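## Task

On the supply shelving, third shelf counted up from the bottom, a cardboard box has a scrub sponge resting on it. Move that box into the cart's top tray. When finished, the sponge must still be on that third shelf without hanging over its front edge, and every other item on that shelf must also remain on it. The robot must not topple or be left leaning, or the task fails.

## Robot and tools

ROBOT. A Dexmate Vega on a three-wheeled base (two steerable, driven front wheels, a passive rear caster). A torso of thigh, shank and chest folds in a Z via torso_hip_rad, torso_knee_rad, torso_waist_rad; chest forward lean equals knee - hip - waist. Two 7-joint arms, each with a two-finger gripper, and a head with pan and two tilts. Cameras: head_camera (896x560), left_wrist_camera and right_wrist_camera (672x420, on the back of each hand). Occasionally a loose object gets nudged by something outside the robot's control.

FRAMES. All positions are metres. Base frame: origin on the floor at the base's turning point, x forward, y left, z up. Odometry frame: where the base frame was at scene start. A hand point sits between the fingers, 0.033 m behind the closed tips; its z axis runs along the fingers, fingers close along its y, and its back (camera side) faces -x.

move. Carries one action plus optional cameras (list of names, or "all"; [] for none). An action is base and/or joints (optionally with speeds or min_time_s), or target on its own. An empty call just reports state and images.
- base: exactly one key, each a relative offset from where the base last reported itself. translate_m: metres, +forward, -2 to 2. strafe_m: metres, +left, -2 to 2 (heading may drift ~0.02 rad). rotate_rad: radians, +counter-clockwise seen from above, -3.2 to 3.2. Front wheels first steer to the new direction (up to ~1.1 s).
- joints: an object of absolute joint angles in radians, keyed by name. Ranges: torso_hip_rad 0..1.57, torso_knee_rad 0..3.141, torso_waist_rad -1.57..1.57 (+ tips chest back); left_shoulder_pitch_rad -3.041..3.041 (+ lowers arm; for the right arm - lowers it); left_shoulder_yaw_rad -0.423..1.523 (right: -1.523..0.423, mirrored); upper_arm_roll and forearm_roll -3.041..3.041; elbow -3.041..0.214 (0 straight, negative bends); left_wrist_pitch_rad -1.366..1.366 (+ tips hand down; right: - tips down); left_wrist_yaw_rad -1.348..1.087, right_wrist_yaw_rad -1.087..1.348 (+ turns left on both); grippers 0 (shut) to 0.785, per-finger angle; head_pan_rad -2.792..2.792 (+ left); head_tilt_rad -1.483..1.483; head_camera_tilt_rad -1.483..1.378 (+ looks down). Torso joints in one action arrive together.
- target: one hand's absolute pose in the base frame. side "left" or "right"; x, y, z in metres (-3..3); pitch_deg -30..95 (90 fingers down, 0 level); heading_deg (0 fingers forward, + counter-clockwise); roll_deg (default 0, jaw line level; + clockwise seen from behind the hand); heading and roll -360..360. line_only true refuses anything but a straight hand path. The robot must be still. A straight path up to 45 cm is used if it passes checks, else an arc that may swing the elbow wide or flip the hand. One target runs at most 9.9 s; on "short (part of ...)" resend it.
- speeds: lower top speeds for this action only: translate_m, strafe_m 0.04..0.3 m/s; rotate_rad 0.1..0.6 rad/s.
- min_time_s: 0.1..8 s, minimum duration for arm and head motions.
Any action ends by 15 s. Unknown keys make a call invalid; out-of-range values get it refused. After a refusal or a stop, the rest of that reply's move/wait/finished_scene calls are skipped.

wait: seconds 0..10, optional cameras; nothing new commanded. zoom_image: camera plus region [x0, y0, x1, y1] in that image's pixels, at most 504x504, from the latest image of a camera that was returned. read_manual: licence texts only. finished_scene: scene = current scene number; irreversible; the goal must hold without the robot.

RESULTS. The "move" line reads done or the worst status. base_status / joint_status: done, off_target (resting short, may still push), contact_stop or time_out (the whole torso or arm group halts and forgets targets), contact_stop_at_<key>, not_followed ("joint command not followed" / "pose unreachable" from the collision check), unfinished, limit_stop_at_motor_heat. Hand status: reached (within 10 mm, 2 degrees), short (with the gap), refused (with a reason). base_odometry counts wheel turns only; turned_by_wheels and turned_by_imu are rotations since the last result; an imu turn over 0.03 rad during a straight or sideways drive suggests a collision. base_tilt in degrees (±2 offset). Joint torques are raw drive outputs. MOTOR HOT appears at 65 °C; at 80 °C an over-temperature stop of 30-60 s occurs. A torque fault freezes an arm 10 s. Printed hand positions grow less accurate at long reach.

POSTURES. Start in stand (hip, knee, waist 0.469, 1.617, 1.048). Others: stand_high 0.78, 1.57, 0.44; lean_20 0.52, 1.05, 0.18; lean_45 0.52, 1.05, -0.26; low_lean_45 0, 0, -0.79. Folded arm, joints in key order: left 1, 0.5, -0.6, -2.5, 0, -0.9, 0; right -1, -0.5, 0.6, -2.5, 0, 0.9, 0. Fold arms before going to low_lean_45. Footprint 0.70 m long, front edge 0.35 m ahead of the origin.

GRIPPER. Pad spacing at angle a: about 0.24a - 0.002 m at the hand point (0.18a at the wrist end, 0.3a at tips). Gripper angle does not reveal a grasp; squeeze strength grows as the command falls below the fitting angle. Held objects sag ~0.02 m; about 4 kg is the limit at long reach.

AVOID. Nothing stops a tip-over, and a fallen robot stays down. The base keeps pushing into furniture. Arms pressing or hitting each other hard can end the scene. Under joints, nothing keeps arms off the body. Keep stopped arms off what they hit, avoid long stretched holds (heat), and avoid dropping, flinging or slamming objects. Slide the box out gently so the sponge stays on the shelf.

Each tool is called as a command line: name --argument value for each argument, lists and objects as JSON in quotes; but a table of rows of numbers goes row by row, as --pt "numbers of a row", without its own name.

## Session

move

Scene clock: 0.00 s.
Joint torques (N m): no reading
base_odometry: x=+0.000 y=+0.000 heading=+0.000
turned_by_wheels: +0.000
turned_by_imu: +0.000
base_tilt: forward=+0.1 right=+0.3
base_status: not commanded
joint_positions: torso_hip_rad=+0.469 torso_knee_rad=+1.617 torso_waist_rad=+1.048 left_shoulder_pitch_rad=+2.208 left_shoulder_yaw_rad=+0.002 left_upper_arm_roll_rad=+0.004 left_elbow_rad=-1.093 left_forearm_roll_rad=+0.009 left_wrist_pitch_rad=-0.495 left_wrist_yaw_rad=+0.018 left_gripper_rad=+0.005 right_shoulder_pitch_rad=-2.195 right_shoulder_yaw_rad=+0.020 right_upper_arm_roll_rad=-0.015 right_elbow_rad=-1.081 right_forearm_roll_rad=+0.002 right_wrist_pitch_rad=+0.504 right_wrist_yaw_rad=-0.019 right_gripper_rad=+0.005 head_pan_rad=+0.000 head_tilt_rad=+0.000 head_camera_tilt_rad=+0.000
joint_status: not commanded
chest: x=-0.0111 y=+0.0000 z=+1.4155 quat_wxyz=(+0.999, +0.000, +0.050, +0.000) (m; base frame)
left_hand: x=+0.1875 y=+0.2317 z=+0.6007 quat_wxyz=(+0.413, +0.002, +0.911, +0.006) pitch_deg=+41.2 heading_deg=+0.7 roll_deg=+1.0 back=up (m; base frame)
right_hand: x=+0.1939 y=-0.2174 z=+0.6016 quat_wxyz=(+0.417, +0.011, +0.909, +0.002) pitch_deg=+40.7 heading_deg=-0.4 roll_deg=+1.0 back=up (m; base frame)
pictures: head_camera, left_wrist_camera, right_wrist_camera

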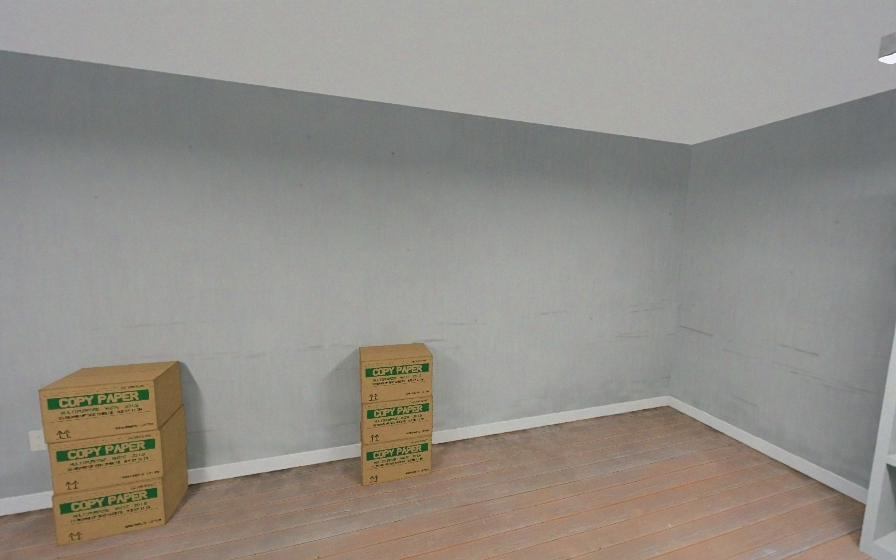

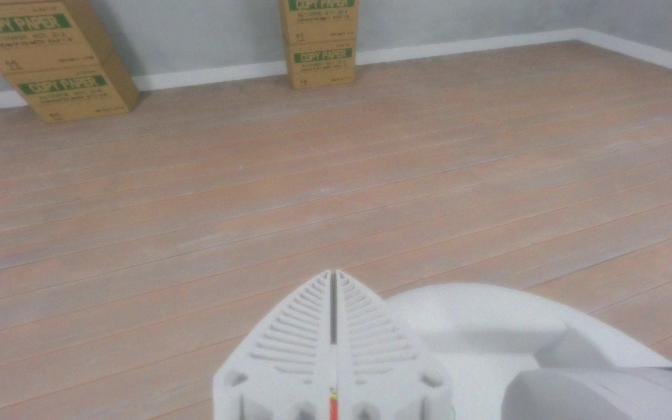

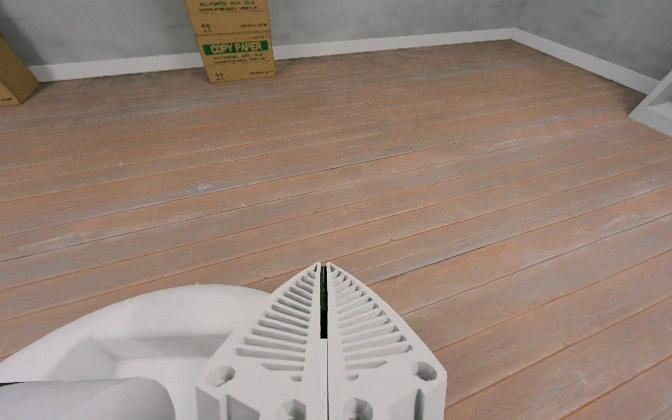

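move --joints '{"head_pan_rad": -1.2, "head_camera_tilt_rad": 0.25}' --cameras '["head_camera"]'

move --joints '{"head_pan_rad": -2.4}' --cameras '["head_camera"]'

move --joints '{"head_pan_rad": 1.3}' --cameras '["head_camera"]'

move --joints '{"head_pan_rad": 2.5}' --cameras '["head_camera"]'

Scene clock: 1.93 s.
Joint torques (N m): left_arm=[6.22 -0.12 1.29 -4.6 -0.07 -2.22 0.14] | right_arm=[-5.13 0.8 0.89 -3.96 -0.28 3.7 -0.03]
move: done
base_odometry: x=+0.000 y=+0.000 heading=+0.000
turned_by_wheels: +0.000
turned_by_imu: +0.000
base_tilt: forward=+0.2 right=+0.3
base_status: not commanded
joint_positions: torso_hip_rad=+0.469 torso_knee_rad=+1.617 torso_waist_rad=+1.048 left_shoulder_pitch_rad=+2.208 left_shoulder_yaw_rad=+0.002 left_upper_arm_roll_rad=+0.004 left_elbow_rad=-1.093 left_forearm_roll_rad=+0.009 left_wrist_pitch_rad=-0.495 left_wrist_yaw_rad=+0.018 left_gripper_rad=+0.005 right_shoulder_pitch_rad=-2.195 right_shoulder_yaw_rad=+0.020 right_upper_arm_roll_rad=-0.015 right_elbow_rad=-1.081 right_forearm_roll_rad=+0.002 right_wrist_pitch_rad=+0.504 right_wrist_yaw_rad=-0.019 right_gripper_rad=+0.005 head_pan_rad=-1.199 head_tilt_rad=+0.000 head_camera_tilt_rad=+0.249
joint_status: all done
chest: x=-0.0111 y=+0.0000 z=+1.4155 quat_wxyz=(+0.999, +0.000, +0.050, +0.000)
left_hand: x=+0.1875 y=+0.2317 z=+0.6007 quat_wxyz=(+0.413, +0.002, +0.911, +0.006) pitch_deg=+41.2 heading_deg=+0.7 roll_deg=+1.0 back=up
right_hand: x=+0.1939 y=-0.2174 z=+0.6016 quat_wxyz=(+0.417, +0.011, +0.909, +0.002) pitch_deg=+40.7 heading_deg=-0.4 roll_deg=+1.0 back=up
head_camera: T_world_to_cam=[[-0.921817, -0.371382, 0.111031, -0.208143], [-0.203061, 0.218679, -0.954435, 1.44583], [0.33018, -0.902361, -0.276996, 0.398032], [0, 0, 0, 1]] pos_world=[-0.0297005, -0.0343044, 1.51331]

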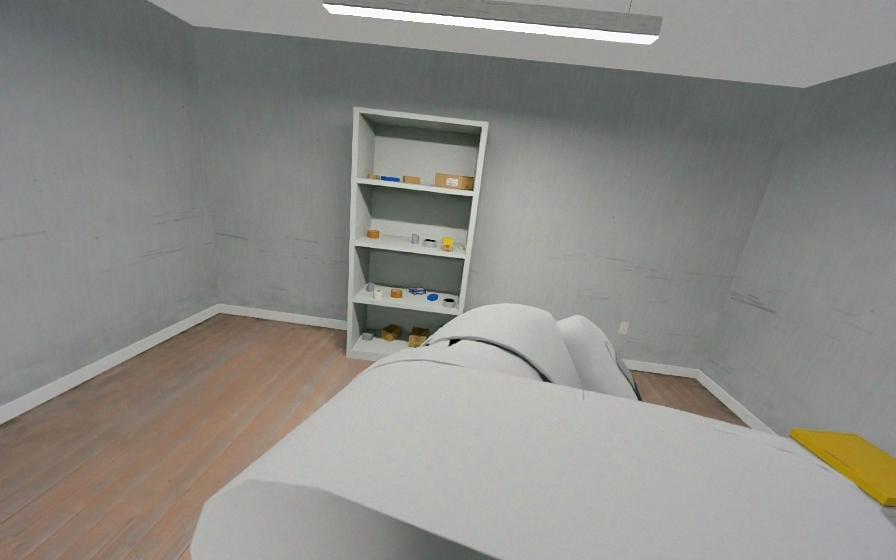

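Scene clock: 3.40 s.
Joint torques (N m): left_arm=[6.61 0.87 0.94 -4.21 -0.15 -2.46 0.07] | right_arm=[-4.89 -1.17 0.23 -2.85 -0.08 1.86 0.02]
move: done
base_odometry: x=+0.000 y=+0.000 heading=+0.000
turned_by_wheels: +0.000
turned_by_imu: +0.000
base_tilt: forward=+0.1 right=+0.3
base_status: not commanded
joint_positions: torso_hip_rad=+0.469 torso_knee_rad=+1.617 torso_waist_rad=+1.048 left_shoulder_pitch_rad=+2.208 left_shoulder_yaw_rad=+0.002 left_upper_arm_roll_rad=+0.004 left_elbow_rad=-1.093 left_forearm_roll_rad=+0.009 left_wrist_pitch_rad=-0.495 left_wrist_yaw_rad=+0.018 left_gripper_rad=+0.005 right_shoulder_pitch_rad=-2.195 right_shoulder_yaw_rad=+0.020 right_upper_arm_roll_rad=-0.015 right_elbow_rad=-1.081 right_forearm_roll_rad=+0.002 right_wrist_pitch_rad=+0.504 right_wrist_yaw_rad=-0.019 right_gripper_rad=+0.005 head_pan_rad=-2.399 head_tilt_rad=+0.000 head_camera_tilt_rad=+0.249
joint_status: all done
chest: x=-0.0111 y=+0.0000 z=+1.4155 quat_wxyz=(+0.999, +0.000, +0.050, +0.000)
left_hand: x=+0.1875 y=+0.2317 z=+0.6007 quat_wxyz=(+0.413, +0.002, +0.911, +0.006) pitch_deg=+41.2 heading_deg=+0.7 roll_deg=+1.0 back=up
right_hand: x=+0.1939 y=-0.2174 z=+0.6016 quat_wxyz=(+0.417, +0.011, +0.909, +0.002) pitch_deg=+40.7 heading_deg=-0.4 roll_deg=+1.0 back=up
head_camera: T_world_to_cam=[[-0.677299, 0.730613, 0.0864339, -0.152569], [0.0674592, 0.178663, -0.981595, 1.50725], [-0.732608, -0.659003, -0.170295, 0.156688], [0, 0, 0, 1]] pos_world=[-0.0902224, -0.0545638, 1.51938]

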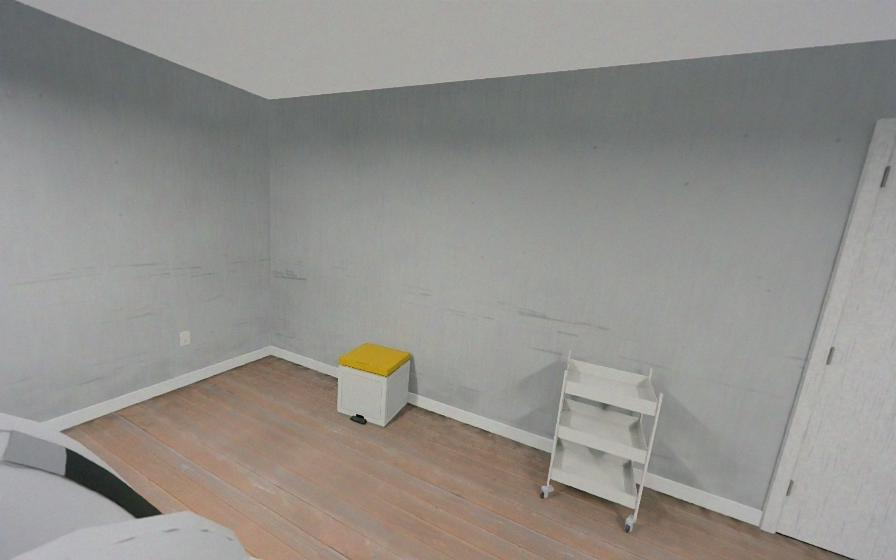

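Scene clock: 6.53 s.
Joint torques (N m): left_arm=[7.6 0.54 1.33 -3.73 -0.07 -2.97 -0.02] | right_arm=[-3.58 -0.94 0.1 -4.74 -0.02 2.34 0.09]
move: done
base_odometry: x=+0.000 y=+0.000 heading=+0.000
turned_by_wheels: +0.000
turned_by_imu: +0.001
base_tilt: forward=+0.2 right=+0.3
base_status: not commanded
joint_positions: torso_hip_rad=+0.469 torso_knee_rad=+1.617 torso_waist_rad=+1.048 left_shoulder_pitch_rad=+2.208 left_shoulder_yaw_rad=+0.002 left_upper_arm_roll_rad=+0.004 left_elbow_rad=-1.093 left_forearm_roll_rad=+0.009 left_wrist_pitch_rad=-0.495 left_wrist_yaw_rad=+0.018 left_gripper_rad=+0.005 right_shoulder_pitch_rad=-2.195 right_shoulder_yaw_rad=+0.020 right_upper_arm_roll_rad=-0.015 right_elbow_rad=-1.081 right_forearm_roll_rad=+0.002 right_wrist_pitch_rad=+0.504 right_wrist_yaw_rad=-0.019 right_gripper_rad=+0.005 head_pan_rad=+1.299 head_tilt_rad=+0.000 head_camera_tilt_rad=+0.249
joint_status: all done
chest: x=-0.0111 y=+0.0000 z=+1.4155 quat_wxyz=(+0.999, +0.000, +0.050, +0.000)
left_hand: x=+0.1875 y=+0.2317 z=+0.6007 quat_wxyz=(+0.413, +0.002, +0.911, +0.006) pitch_deg=+41.2 heading_deg=+0.7 roll_deg=+1.0 back=up
right_hand: x=+0.1939 y=-0.2174 z=+0.6016 quat_wxyz=(+0.417, +0.011, +0.909, +0.002) pitch_deg=+40.7 heading_deg=-0.4 roll_deg=+1.0 back=up
head_camera: T_world_to_cam=[[0.962624, -0.259288, -0.0782659, 0.219919], [-0.142471, -0.239003, -0.96051, 1.45955], [0.230343, 0.93576, -0.267011, 0.375353], [0, 0, 0, 1]] pos_world=[-0.0902167, 0.0546181, 1.51934]

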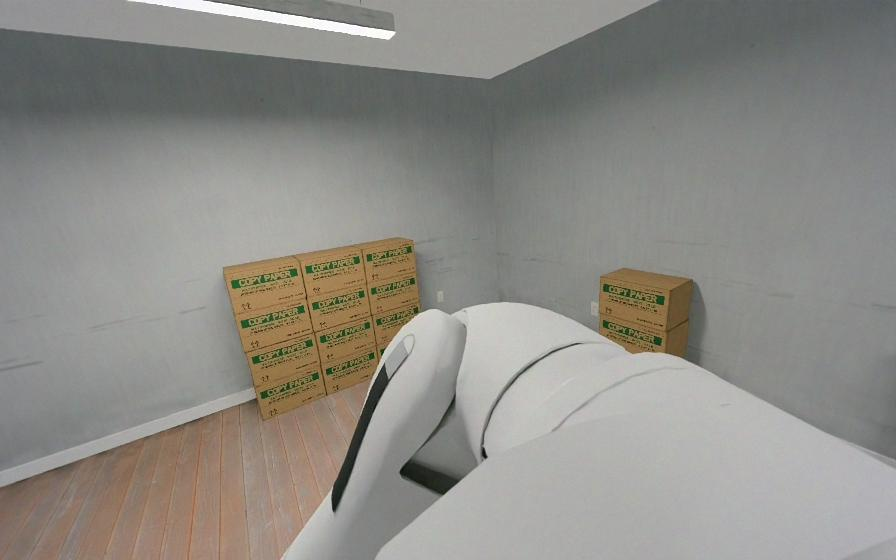

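Scene clock: 8.00 s.
Joint torques (N m): left_arm=[6.85 0.23 1.15 -3.3 0.01 -2.17 0.05] | right_arm=[-6.61 0.16 -0.13 -4.04 -0.36 1.96 -0.11]
move: done
base_odometry: x=+0.000 y=+0.000 heading=+0.000
turned_by_wheels: +0.000
turned_by_imu: +0.000
base_tilt: forward=+0.1 right=+0.3
base_status: not commanded
joint_positions: torso_hip_rad=+0.469 torso_knee_rad=+1.617 torso_waist_rad=+1.048 left_shoulder_pitch_rad=+2.208 left_shoulder_yaw_rad=+0.002 left_upper_arm_roll_rad=+0.004 left_elbow_rad=-1.093 left_forearm_roll_rad=+0.009 left_wrist_pitch_rad=-0.495 left_wrist_yaw_rad=+0.018 left_gripper_rad=+0.005 right_shoulder_pitch_rad=-2.195 right_shoulder_yaw_rad=+0.020 right_upper_arm_roll_rad=-0.015 right_elbow_rad=-1.081 right_forearm_roll_rad=+0.002 right_wrist_pitch_rad=+0.504 right_wrist_yaw_rad=-0.019 right_gripper_rad=+0.005 head_pan_rad=+2.499 head_tilt_rad=+0.000 head_camera_tilt_rad=+0.249
joint_status: all done
chest: x=-0.0111 y=+0.0000 z=+1.4155 quat_wxyz=(+0.999, +0.000, +0.050, +0.000)
left_hand: x=+0.1875 y=+0.2317 z=+0.6007 quat_wxyz=(+0.413, +0.002, +0.911, +0.006) pitch_deg=+41.2 heading_deg=+0.7 roll_deg=+1.0 back=up
right_hand: x=+0.1939 y=-0.2174 z=+0.6016 quat_wxyz=(+0.417, +0.011, +0.909, +0.002) pitch_deg=+40.7 heading_deg=-0.4 roll_deg=+1.0 back=up
head_camera: T_world_to_cam=[[0.59044, 0.806044, -0.0409083, 0.135449], [0.108194, -0.129279, -0.985688, 1.51645], [-0.799797, 0.577564, -0.163541, 0.141378], [0, 0, 0, 1]] pos_world=[-0.130972, 0.00521305, 1.52341]

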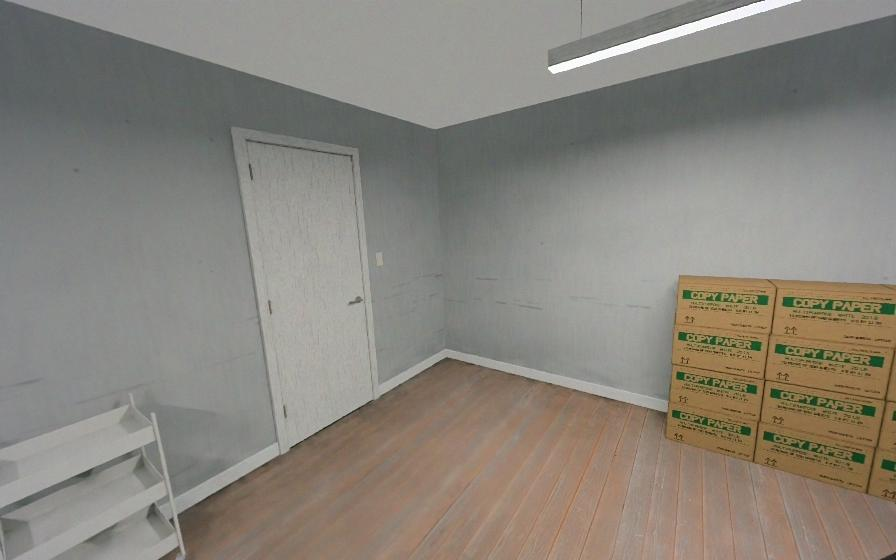

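move --base '{"rotate_rad": -1.22}' --joints '{"head_pan_rad": 0, "head_camera_tilt_rad": 0.3}' --cameras '["head_camera"]'

zoom_image --camera "head_camera" --region '[300, 180, 520, 330]'

move --base '{"translate_m": 1.35}' --cameras '["head_camera"]'

Scene clock: 12.63 s.
Joint torques (N m): left_arm=[7.15 0.76 1.19 -4.37 -0.14 -2.06 0.13] | right_arm=[-5.77 0.93 0.47 -5.55 -0.06 2.92 -0.2]
move: done
base_odometry: x=+0.000 y=+0.000 heading=-1.219
turned_by_wheels: -1.219
turned_by_imu: -1.185
base_tilt: forward=+0.1 right=+0.2
base_status: done
joint_positions: torso_hip_rad=+0.469 torso_knee_rad=+1.617 torso_waist_rad=+1.048 left_shoulder_pitch_rad=+2.208 left_shoulder_yaw_rad=+0.002 left_upper_arm_roll_rad=+0.004 left_elbow_rad=-1.093 left_forearm_roll_rad=+0.009 left_wrist_pitch_rad=-0.495 left_wrist_yaw_rad=+0.018 left_gripper_rad=+0.005 right_shoulder_pitch_rad=-2.195 right_shoulder_yaw_rad=+0.020 right_upper_arm_roll_rad=-0.015 right_elbow_rad=-1.081 right_forearm_roll_rad=+0.002 right_wrist_pitch_rad=+0.504 right_wrist_yaw_rad=-0.019 right_gripper_rad=+0.005 head_pan_rad=+0.001 head_tilt_rad=+0.000 head_camera_tilt_rad=+0.299
joint_status: all done
chest: x=-0.0111 y=+0.0000 z=+1.4155 quat_wxyz=(+0.999, +0.000, +0.050, +0.000)
left_hand: x=+0.1875 y=+0.2317 z=+0.6007 quat_wxyz=(+0.413, +0.002, +0.911, +0.006) pitch_deg=+41.2 heading_deg=+0.7 roll_deg=+1.0 back=up
right_hand: x=+0.1939 y=-0.2174 z=+0.6016 quat_wxyz=(+0.417, +0.011, +0.909, +0.002) pitch_deg=+40.7 heading_deg=-0.4 roll_deg=+1.0 back=up
head_camera: T_world_to_cam=[[0.0124556, -0.999783, 0.0167232, 0.00476685], [-0.384828, -0.0202293, -0.922766, 1.38463], [0.922904, 0.00505805, -0.384997, 0.604477], [0, 0, 0, 1]] pos_world=[-0.0250895, 0.0297184, 1.51033]

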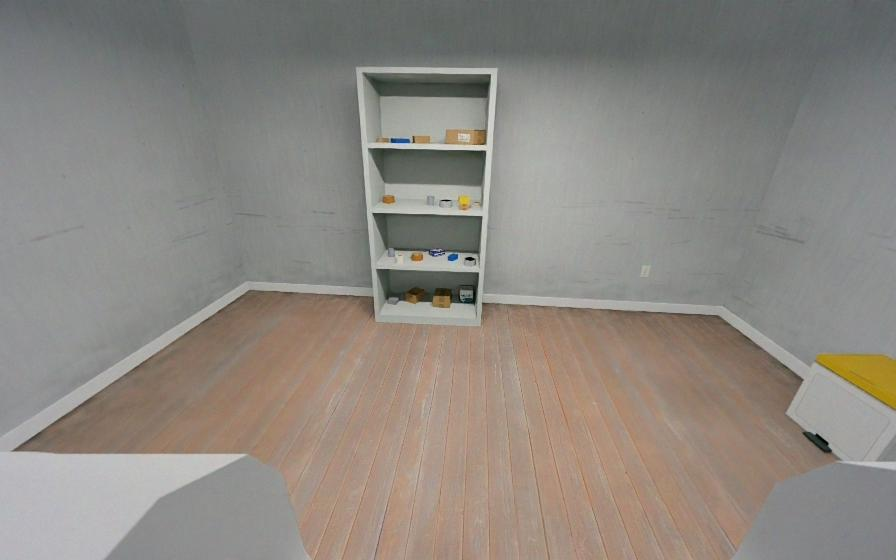

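Scaled by 2.291 (camera's finer frame: 960x600).

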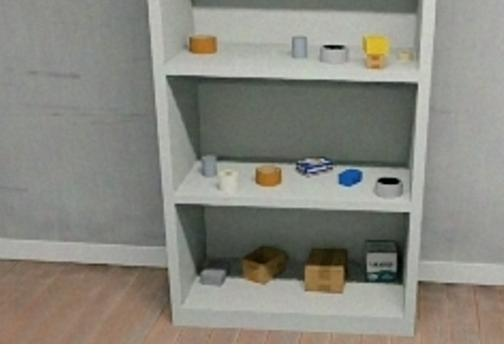

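Scene clock: 18.97 s.
Joint torques (N m): left_arm=[7.24 -0.33 1.15 -3.9 0 -3.04 0.13] | right_arm=[-4.42 -0.23 0.5 -4.28 -0.23 2.48 -0.02]
move: done
base_odometry: x=+0.462 y=-1.269 heading=-1.220
turned_by_wheels: -0.001
turned_by_imu: -0.007
base_tilt: forward=+0.1 right=+0.3
base_status: done
joint_positions: torso_hip_rad=+0.469 torso_knee_rad=+1.617 torso_waist_rad=+1.048 left_shoulder_pitch_rad=+2.208 left_shoulder_yaw_rad=+0.002 left_upper_arm_roll_rad=+0.004 left_elbow_rad=-1.093 left_forearm_roll_rad=+0.009 left_wrist_pitch_rad=-0.495 left_wrist_yaw_rad=+0.018 left_gripper_rad=+0.005 right_shoulder_pitch_rad=-2.195 right_shoulder_yaw_rad=+0.020 right_upper_arm_roll_rad=-0.015 right_elbow_rad=-1.081 right_forearm_roll_rad=+0.002 right_wrist_pitch_rad=+0.504 right_wrist_yaw_rad=-0.019 right_gripper_rad=+0.005 head_pan_rad=+0.001 head_tilt_rad=+0.000 head_camera_tilt_rad=+0.299
joint_status: not commanded
chest: x=-0.0111 y=+0.0000 z=+1.4155 quat_wxyz=(+0.999, +0.000, +0.050, +0.000)
left_hand: x=+0.1875 y=+0.2317 z=+0.6007 quat_wxyz=(+0.413, +0.002, +0.911, +0.006) pitch_deg=+41.2 heading_deg=+0.7 roll_deg=+1.0 back=up
right_hand: x=+0.1939 y=-0.2174 z=+0.6016 quat_wxyz=(+0.417, +0.011, +0.909, +0.002) pitch_deg=+40.7 heading_deg=-0.4 roll_deg=+1.0 back=up
head_camera: T_world_to_cam=[[0.0124573, -0.999783, 0.0167214, 0.00476969], [-0.384913, -0.0202287, -0.922731, 1.38457], [0.922869, 0.00505844, -0.385081, 0.604604], [0, 0, 0, 1]] pos_world=[-0.0250898, 0.0297184, 1.51033]

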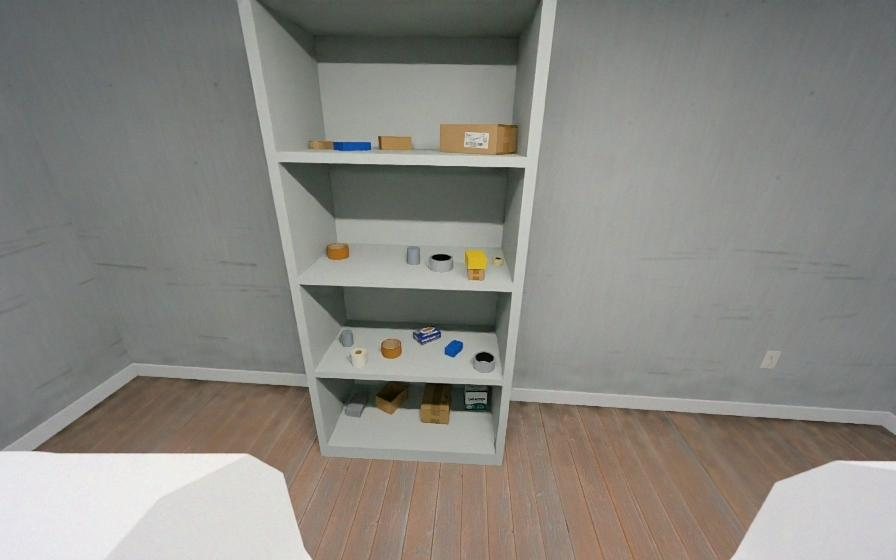

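zoom_image --camera "head_camera" --region '[380, 220, 540, 310]'

Scaled by 3.150 (camera's finer frame: 960x600).

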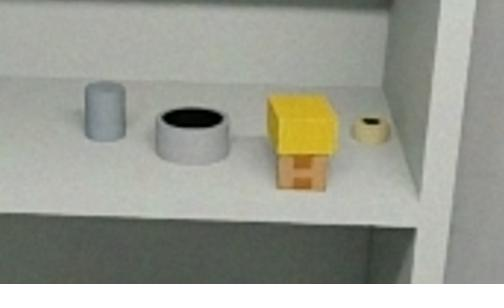

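move --base '{"rotate_rad": -0.035}' --cameras '[]'

move --base '{"translate_m": 0.35}' --joints '{"head_camera_tilt_rad": 0.55}' --cameras '["head_camera"]'

Scene clock: 22.40 s.
Joint torques (N m): left_arm=[7.95 0.96 0.78 -3.73 -0.07 -3.02 0.07] | right_arm=[-5.59 0.15 0.78 -4.89 -0.14 2.6 -0.09]
move: done
base_odometry: x=+0.462 y=-1.269 heading=-1.255
turned_by_wheels: -0.035
turned_by_imu: -0.033
base_tilt: forward=+0.2 right=+0.3
base_status: done
joint_positions: torso_hip_rad=+0.469 torso_knee_rad=+1.617 torso_waist_rad=+1.048 left_shoulder_pitch_rad=+2.208 left_shoulder_yaw_rad=+0.002 left_upper_arm_roll_rad=+0.004 left_elbow_rad=-1.093 left_forearm_roll_rad=+0.009 left_wrist_pitch_rad=-0.495 left_wrist_yaw_rad=+0.018 left_gripper_rad=+0.005 right_shoulder_pitch_rad=-2.195 right_shoulder_yaw_rad=+0.020 right_upper_arm_roll_rad=-0.015 right_elbow_rad=-1.081 right_forearm_roll_rad=+0.002 right_wrist_pitch_rad=+0.504 right_wrist_yaw_rad=-0.019 right_gripper_rad=+0.005 head_pan_rad=+0.001 head_tilt_rad=+0.000 head_camera_tilt_rad=+0.299
joint_status: not commanded
chest: x=-0.0111 y=+0.0000 z=+1.4155 quat_wxyz=(+0.999, +0.000, +0.050, +0.000)
left_hand: x=+0.1875 y=+0.2317 z=+0.6007 quat_wxyz=(+0.413, +0.002, +0.911, +0.006) pitch_deg=+41.2 heading_deg=+0.7 roll_deg=+1.1 back=up
right_hand: x=+0.1939 y=-0.2174 z=+0.6016 quat_wxyz=(+0.417, +0.011, +0.909, +0.002) pitch_deg=+40.7 heading_deg=-0.4 roll_deg=+1.0 back=up

Scene clock: 25.40 s.
Joint torques (N m): left_arm=[7.48 0.44 1.03 -4.43 0.06 -2.46 0.15] | right_arm=[-4.94 -0.07 1.39 -5.15 0.08 2.82 0.23]
move: done
base_odometry: x=+0.570 y=-1.602 heading=-1.256
turned_by_wheels: -0.001
turned_by_imu: -0.001
base_tilt: forward=+0.1 right=+0.3
base_status: done
joint_positions: torso_hip_rad=+0.469 torso_knee_rad=+1.617 torso_waist_rad=+1.048 left_shoulder_pitch_rad=+2.208 left_shoulder_yaw_rad=+0.002 left_upper_arm_roll_rad=+0.004 left_elbow_rad=-1.093 left_forearm_roll_rad=+0.009 left_wrist_pitch_rad=-0.495 left_wrist_yaw_rad=+0.018 left_gripper_rad=+0.005 right_shoulder_pitch_rad=-2.195 right_shoulder_yaw_rad=+0.020 right_upper_arm_roll_rad=-0.015 right_elbow_rad=-1.081 right_forearm_roll_rad=+0.002 right_wrist_pitch_rad=+0.504 right_wrist_yaw_rad=-0.019 right_gripper_rad=+0.005 head_pan_rad=+0.001 head_tilt_rad=+0.000 head_camera_tilt_rad=+0.549
joint_status: all done
chest: x=-0.0111 y=+0.0000 z=+1.4155 quat_wxyz=(+0.999, +0.000, +0.050, +0.000)
left_hand: x=+0.1875 y=+0.2317 z=+0.6007 quat_wxyz=(+0.413, +0.002, +0.911, +0.006) pitch_deg=+41.2 heading_deg=+0.7 roll_deg=+1.1 back=up
right_hand: x=+0.1939 y=-0.2174 z=+0.6016 quat_wxyz=(+0.417, +0.011, +0.909, +0.002) pitch_deg=+40.7 heading_deg=-0.4 roll_deg=+1.0 back=up
head_camera: T_world_to_cam=[[0.0161092, -0.999781, 0.013321, 0.0100973], [-0.601225, -0.0203307, -0.798821, 1.184], [0.798918, 0.00485946, -0.601421, 0.915585], [0, 0, 0, 1]] pos_world=[-0.0197877, 0.0297175, 1.49632]

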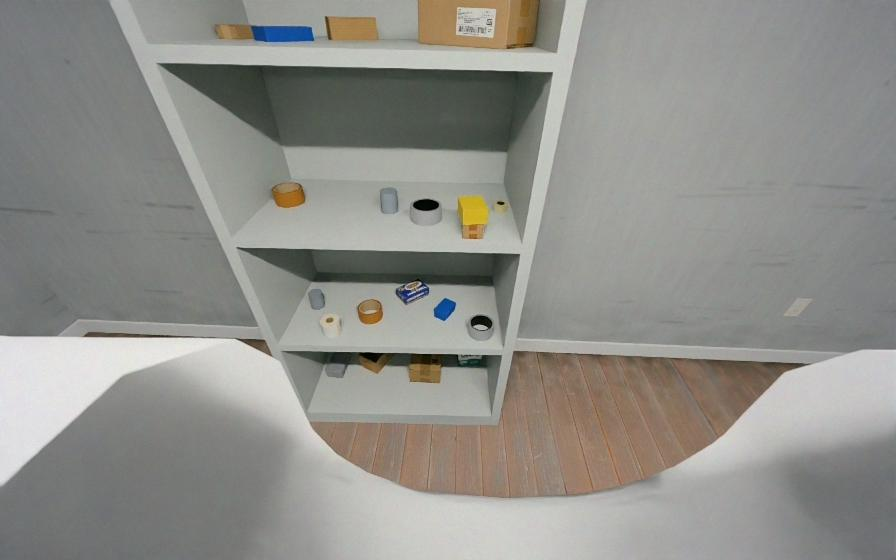

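zoom_image --camera "head_camera" --region '[370, 170, 530, 260]'

Scaled by 3.150 (camera's finer frame: 960x600).

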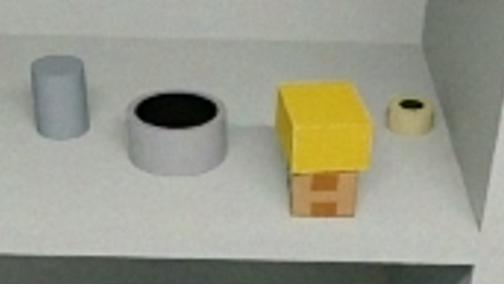

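move --target '{"side":"left","x":0.45,"y":0.0,"z":1.15,"pitch_deg":15,"heading_deg":0}' --cameras '["head_camera"]'

move --base '{"translate_m": 0.23}' --joints '{"left_gripper_rad": 0.45}' --cameras '["head_camera","left_wrist_camera"]'

Scene clock: 27.60 s.
Joint torques (N m): left_arm=[8.56 0.76 1.42 -4.54 -0.02 -2.85 0.03] | right_arm=[-4.1 0.58 -0.11 -4.21 -0.28 2.62 0.27]
move: refused
base_odometry: x=+0.570 y=-1.602 heading=-1.256
turned_by_wheels: +0.000
turned_by_imu: +0.001
base_tilt: forward=+0.1 right=+0.3
base_status: not commanded
joint_positions: torso_hip_rad=+0.469 torso_knee_rad=+1.617 torso_waist_rad=+1.048 left_shoulder_pitch_rad=+2.208 left_shoulder_yaw_rad=+0.002 left_upper_arm_roll_rad=+0.004 left_elbow_rad=-1.093 left_forearm_roll_rad=+0.009 left_wrist_pitch_rad=-0.495 left_wrist_yaw_rad=+0.018 left_gripper_rad=+0.005 right_shoulder_pitch_rad=-2.195 right_shoulder_yaw_rad=+0.020 right_upper_arm_roll_rad=-0.015 right_elbow_rad=-1.081 right_forearm_roll_rad=+0.002 right_wrist_pitch_rad=+0.504 right_wrist_yaw_rad=-0.019 right_gripper_rad=+0.005 head_pan_rad=+0.001 head_tilt_rad=+0.000 head_camera_tilt_rad=+0.549
joint_status: not commanded
chest: x=-0.0111 y=+0.0000 z=+1.4155 quat_wxyz=(+0.999, +0.000, +0.050, +0.000)
left_hand: x=+0.1875 y=+0.2317 z=+0.6007 quat_wxyz=(+0.413, +0.002, +0.911, +0.006) pitch_deg=+41.2 heading_deg=+0.7 roll_deg=+1.1 back=up
left_hand_status: refused: the best posture that gets there brings the left wrist into the chest, as the model's coarse spheres have them (needs 2.6 cm clear). Nothing moved.
right_hand: x=+0.1939 y=-0.2174 z=+0.6016 quat_wxyz=(+0.417, +0.011, +0.909, +0.002) pitch_deg=+40.7 heading_deg=-0.4 roll_deg=+1.0 back=up
head_camera: T_world_to_cam=[[0.0161092, -0.999781, 0.013321, 0.0100973], [-0.601225, -0.0203307, -0.798821, 1.184], [0.798918, 0.00485946, -0.601421, 0.915585], [0, 0, 0, 1]] pos_world=[-0.0197877, 0.0297175, 1.49632]

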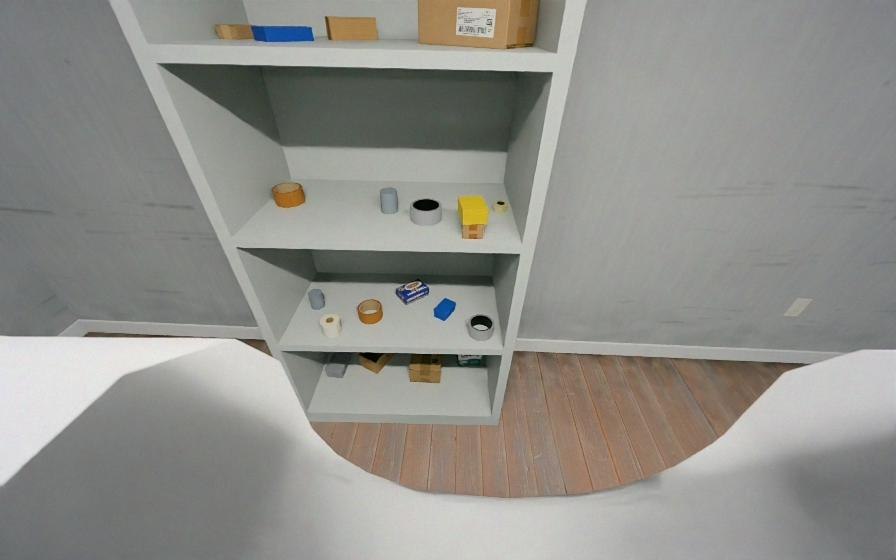

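not run: a stop came earlier in this reply.

move --target '{"side":"left","x":0.55,"y":0.12,"z":1.12,"pitch_deg":15,"heading_deg":0}' --cameras '["head_camera"]'

move --base '{"strafe_m": -0.15}' --joints '{"left_gripper_rad": 0.45}' --cameras '["head_camera","left_wrist_camera"]'

Scene clock: 34.53 s.
Joint torques (N m): left_arm=[-13.07 5.96 -4.43 -10.51 1.55 -1.75 0.17] | right_arm=[-5.42 0.23 0.72 -4.13 0.03 2.91 -0.12]
move: done
base_odometry: x=+0.570 y=-1.602 heading=-1.256
turned_by_wheels: +0.000
turned_by_imu: +0.002
base_tilt: forward=+0.1 right=+0.3
base_status: not commanded
joint_positions: torso_hip_rad=+0.469 torso_knee_rad=+1.617 torso_waist_rad=+1.048 left_shoulder_pitch_rad=+1.550 left_shoulder_yaw_rad=+0.676 left_upper_arm_roll_rad=+0.551 left_elbow_rad=-2.529 left_forearm_roll_rad=-0.823 left_wrist_pitch_rad=+0.559 left_wrist_yaw_rad=+1.083 left_gripper_rad=+0.005 right_shoulder_pitch_rad=-2.195 right_shoulder_yaw_rad=+0.020 right_upper_arm_roll_rad=-0.015 right_elbow_rad=-1.081 right_forearm_roll_rad=+0.002 right_wrist_pitch_rad=+0.504 right_wrist_yaw_rad=-0.019 right_gripper_rad=+0.005 head_pan_rad=+0.001 head_tilt_rad=+0.000 head_camera_tilt_rad=+0.549
joint_status: not commanded
chest: x=-0.0111 y=+0.0000 z=+1.4155 quat_wxyz=(+0.999, +0.000, +0.050, +0.000)
left_hand: x=+0.5509 y=+0.1210 z=+1.1181 quat_wxyz=(+0.608, -0.002, +0.794, +0.000) pitch_deg=+15.1 heading_deg=+0.1 roll_deg=-0.1 back=up
left_hand_status: reached (checked arc [a long move; over the whole arc the hand travels 0.77 m to end 0.64 m from its start, up to 0.18 m off the straight line; left_elbow_rad turns most, 1.44 rad; on the way or at its end the hand turns up to 27 deg from its attitude at the start], planned for 4.8 s): 2 mm and 0.2 deg off.
right_hand: x=+0.1939 y=-0.2174 z=+0.6016 quat_wxyz=(+0.417, +0.011, +0.909, +0.002) pitch_deg=+40.7 heading_deg=-0.4 roll_deg=+1.0 back=up
head_camera: T_world_to_cam=[[0.0161092, -0.999781, 0.013321, 0.0100973], [-0.601225, -0.0203307, -0.798821, 1.184], [0.798918, 0.00485946, -0.601421, 0.915585], [0, 0, 0, 1]] pos_world=[-0.0197877, 0.0297175, 1.49632]

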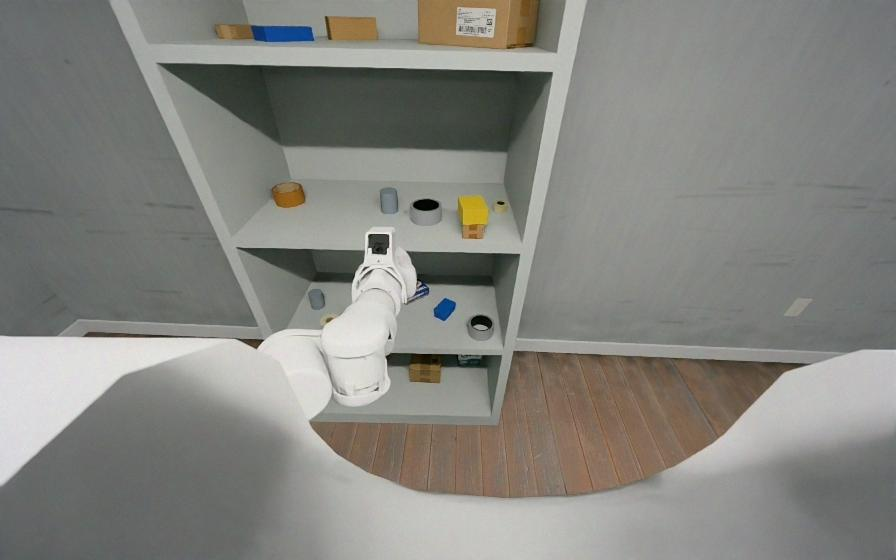

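Scene clock: 37.93 s.
Joint torques (N m): left_arm=[-12.03 5.45 -3.9 -8.68 1.59 -1.85 0.41] | right_arm=[-4.24 0.27 0.48 -3.15 -0.11 2.39 -0.14]
move: done
base_odometry: x=+0.427 y=-1.648 heading=-1.255
turned_by_wheels: +0.001
turned_by_imu: -0.001
base_tilt: forward=+0.1 right=+0.3
base_status: done
joint_positions: torso_hip_rad=+0.469 torso_knee_rad=+1.617 torso_waist_rad=+1.048 left_shoulder_pitch_rad=+1.547 left_shoulder_yaw_rad=+0.678 left_upper_arm_roll_rad=+0.553 left_elbow_rad=-2.535 left_forearm_roll_rad=-0.826 left_wrist_pitch_rad=+0.563 left_wrist_yaw_rad=+1.087 left_gripper_rad=+0.450 right_shoulder_pitch_rad=-2.195 right_shoulder_yaw_rad=+0.020 right_upper_arm_roll_rad=-0.015 right_elbow_rad=-1.081 right_forearm_roll_rad=+0.002 right_wrist_pitch_rad=+0.504 right_wrist_yaw_rad=-0.019 right_gripper_rad=+0.005 head_pan_rad=+0.000 head_tilt_rad=+0.000 head_camera_tilt_rad=+0.549
joint_status: all done
chest: x=-0.0111 y=+0.0000 z=+1.4155 quat_wxyz=(+0.999, +0.000, +0.050, +0.000)
left_hand: x=+0.5499 y=+0.1199 z=+1.1197 quat_wxyz=(+0.609, +0.000, +0.794, +0.000) pitch_deg=+15.0 heading_deg=+0.0 roll_deg=+0.0 back=up
right_hand: x=+0.1939 y=-0.2174 z=+0.6016 quat_wxyz=(+0.417, +0.011, +0.909, +0.002) pitch_deg=+40.7 heading_deg=-0.4 roll_deg=+1.0 back=up
head_camera: T_world_to_cam=[[0.0159689, -0.999784, 0.0133028, 0.0101216], [-0.601227, -0.0202319, -0.798822, 1.184], [0.798919, 0.00475834, -0.60142, 0.915586], [0, 0, 0, 1]] pos_world=[-0.0197873, 0.0297174, 1.49632]
left_wrist_camera: T_world_to_cam=[[-0.0113948, -0.999537, 0.0282174, 0.0906932], [-0.345981, -0.0225352, -0.937971, 1.3059], [0.938172, -0.0204507, -0.345564, 0.0269816], [0, 0, 0, 1]] pos_world=[0.427538, 0.120632, 1.23166]

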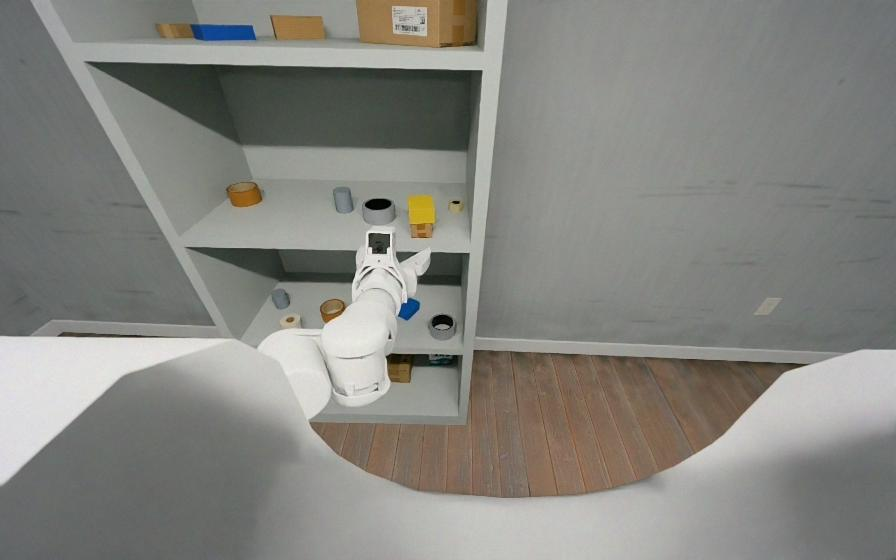

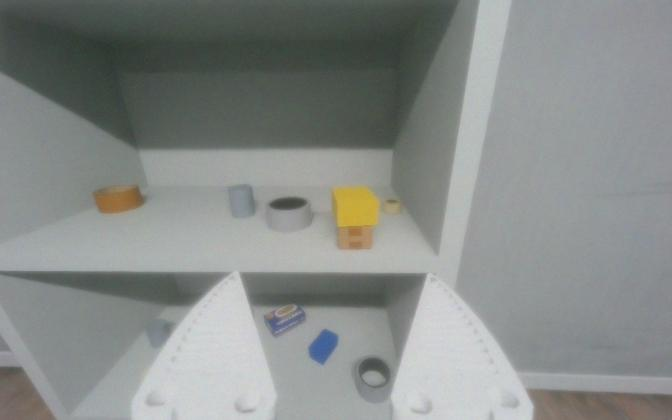

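move --base '{"translate_m": 0.14}' --cameras '["head_camera","left_wrist_camera"]'

Scene clock: 41.53 s.
Joint torques (N m): left_arm=[-11.7 5.34 -4.28 -9.3 1.62 -2.32 0.11] | right_arm=[-5.15 -1.1 0.77 -3.99 -0.09 2.99 -0.16]
move: done
base_odometry: x=+0.470 y=-1.781 heading=-1.254
turned_by_wheels: +0.001
turned_by_imu: -0.002
base_tilt: forward=+0.2 right=+0.3
base_status: done
joint_positions: torso_hip_rad=+0.469 torso_knee_rad=+1.617 torso_waist_rad=+1.048 left_shoulder_pitch_rad=+1.547 left_shoulder_yaw_rad=+0.678 left_upper_arm_roll_rad=+0.553 left_elbow_rad=-2.535 left_forearm_roll_rad=-0.826 left_wrist_pitch_rad=+0.563 left_wrist_yaw_rad=+1.087 left_gripper_rad=+0.450 right_shoulder_pitch_rad=-2.195 right_shoulder_yaw_rad=+0.020 right_upper_arm_roll_rad=-0.015 right_elbow_rad=-1.081 right_forearm_roll_rad=+0.002 right_wrist_pitch_rad=+0.504 right_wrist_yaw_rad=-0.019 right_gripper_rad=+0.005 head_pan_rad=+0.000 head_tilt_rad=+0.000 head_camera_tilt_rad=+0.549
joint_status: not commanded
chest: x=-0.0110 y=+0.0000 z=+1.4155 quat_wxyz=(+0.999, +0.000, +0.050, +0.000)
left_hand: x=+0.5500 y=+0.1199 z=+1.1196 quat_wxyz=(+0.608, +0.000, +0.794, +0.000) pitch_deg=+15.0 heading_deg=+0.0 roll_deg=+0.0 back=up
right_hand: x=+0.1939 y=-0.2174 z=+0.6016 quat_wxyz=(+0.417, +0.011, +0.909, +0.002) pitch_deg=+40.7 heading_deg=-0.4 roll_deg=+1.0 back=up
head_camera: T_world_to_cam=[[0.0159708, -0.999784, 0.0133009, 0.0101245], [-0.601339, -0.0202322, -0.798738, 1.18387], [0.798835, 0.00475815, -0.601532, 0.915753], [0, 0, 0, 1]] pos_world=[-0.0197878, 0.0297174, 1.49632]
left_wrist_camera: T_world_to_cam=[[-0.0113948, -0.999537, 0.0282185, 0.0906931], [-0.346015, -0.0225354, -0.937958, 1.30594], [0.93816, -0.0204518, -0.345598, 0.0269354], [0, 0, 0, 1]] pos_world=[0.427638, 0.120632, 1.23166]

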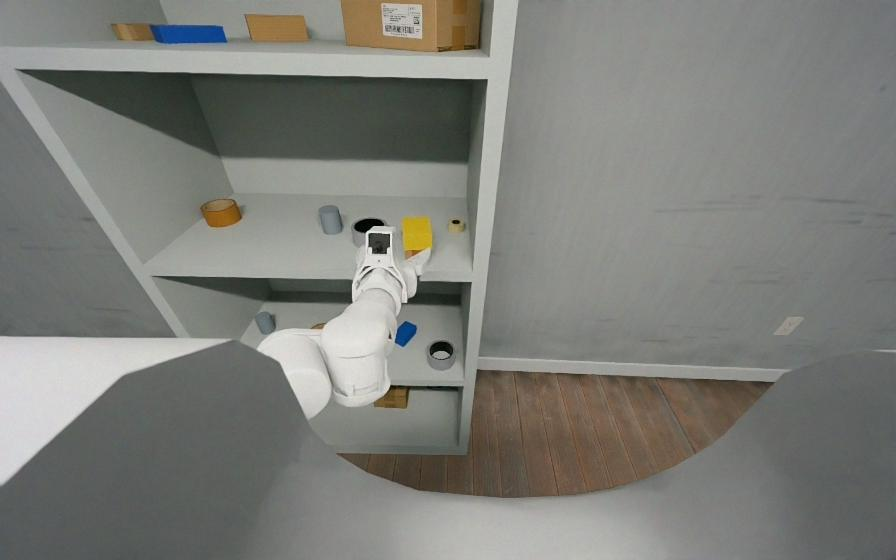

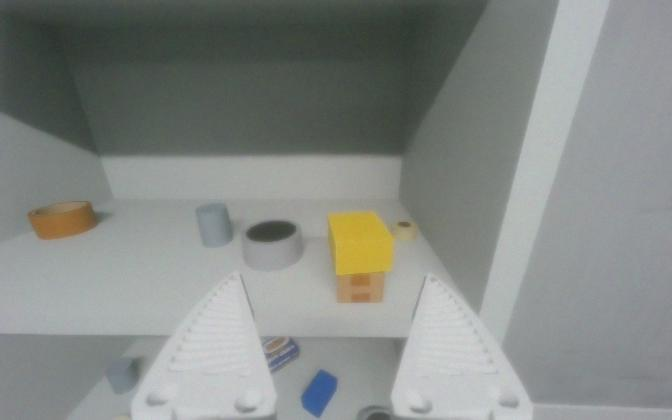

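zoom_image --camera "head_camera" --region '[340, 190, 500, 290]'

zoom_image --camera "left_wrist_camera" --region '[200, 190, 450, 350]'

Scaled by 3.150 (camera's finer frame: 960x600).

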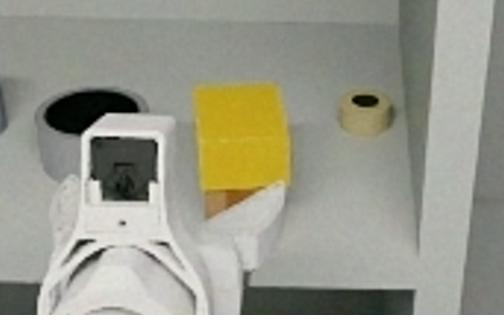

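Scaled by 2.016 (camera's finer frame: 960x600).

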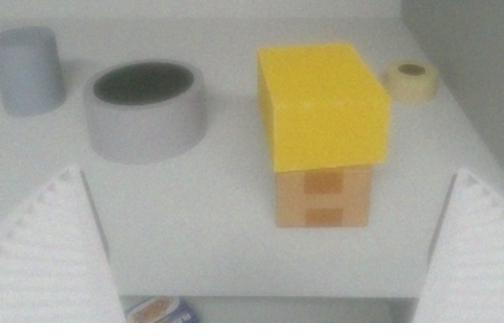

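move --target '{"side":"left","x":0.65,"y":0.08,"z":1.06,"pitch_deg":15,"heading_deg":0}' --cameras '["head_camera","left_wrist_camera"]'

zoom_image --camera "head_camera" --region '[340, 190, 500, 290]'

Scene clock: 46.63 s.
Joint torques (N m): left_arm=[-19.28 -4.5 -4.05 -8.06 1.98 -3.31 0.05] | right_arm=[-5.39 -0.49 0.05 -4.93 -0.25 2.1 -0.21]
move: done
base_odometry: x=+0.470 y=-1.781 heading=-1.254
turned_by_wheels: +0.000
turned_by_imu: +0.001
base_tilt: forward=+0.1 right=+0.3
base_status: not commanded
joint_positions: torso_hip_rad=+0.469 torso_knee_rad=+1.617 torso_waist_rad=+1.048 left_shoulder_pitch_rad=+1.310 left_shoulder_yaw_rad=+0.480 left_upper_arm_roll_rad=+0.705 left_elbow_rad=-2.066 left_forearm_roll_rad=-0.703 left_wrist_pitch_rad=+0.433 left_wrist_yaw_rad=+0.926 left_gripper_rad=+0.450 right_shoulder_pitch_rad=-2.195 right_shoulder_yaw_rad=+0.020 right_upper_arm_roll_rad=-0.015 right_elbow_rad=-1.081 right_forearm_roll_rad=+0.002 right_wrist_pitch_rad=+0.504 right_wrist_yaw_rad=-0.019 right_gripper_rad=+0.005 head_pan_rad=+0.000 head_tilt_rad=+0.000 head_camera_tilt_rad=+0.549
joint_status: not commanded
chest: x=-0.0110 y=+0.0000 z=+1.4155 quat_wxyz=(+0.999, +0.000, +0.050, +0.000)
left_hand: x=+0.6488 y=+0.0807 z=+1.0601 quat_wxyz=(+0.608, +0.000, +0.794, +0.000) pitch_deg=+15.1 heading_deg=+0.0 roll_deg=+0.0 back=up
left_hand_status: reached (straight line, planned for 1.8 s): 1 mm and 0.1 deg off.
right_hand: x=+0.1939 y=-0.2174 z=+0.6016 quat_wxyz=(+0.417, +0.011, +0.909, +0.002) pitch_deg=+40.7 heading_deg=-0.4 roll_deg=+1.0 back=up
head_camera: T_world_to_cam=[[0.0159708, -0.999784, 0.0133009, 0.0101245], [-0.601339, -0.0202322, -0.798738, 1.18387], [0.798835, 0.00475815, -0.601532, 0.915753], [0, 0, 0, 1]] pos_world=[-0.0197878, 0.0297174, 1.49632]
left_wrist_camera: T_world_to_cam=[[-0.0107935, -0.999547, 0.0280953, 0.0540466], [-0.346178, -0.0226243, -0.937896, 1.28348], [0.938107, -0.0198492, -0.345777, -0.0870279], [0, 0, 0, 1]] pos_world=[0.526539, 0.0813325, 1.17216]

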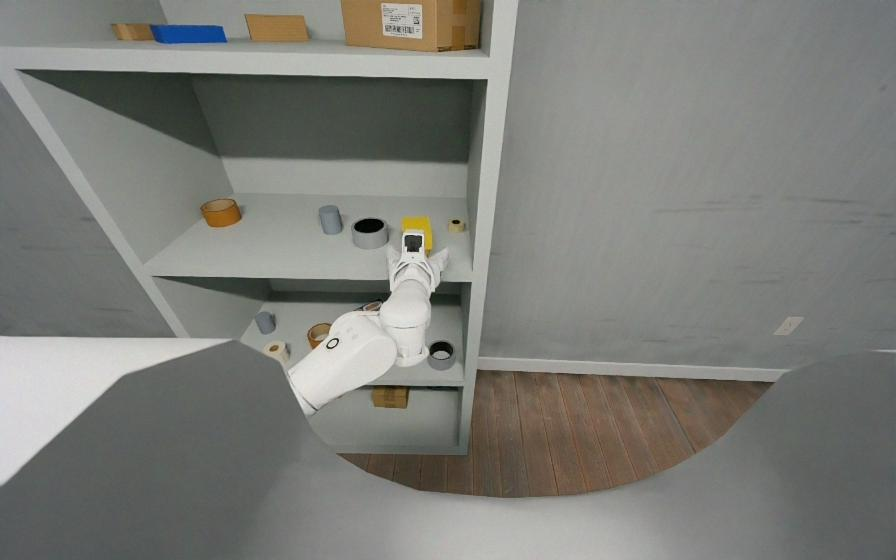

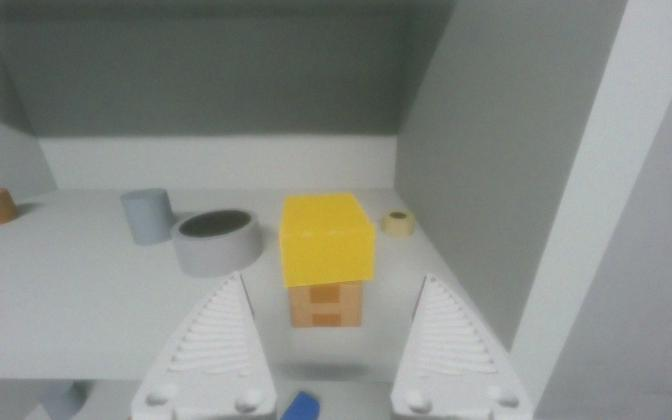

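Scaled by 3.150 (camera's finer frame: 960x600).

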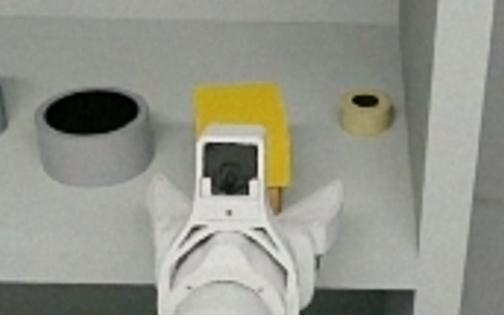

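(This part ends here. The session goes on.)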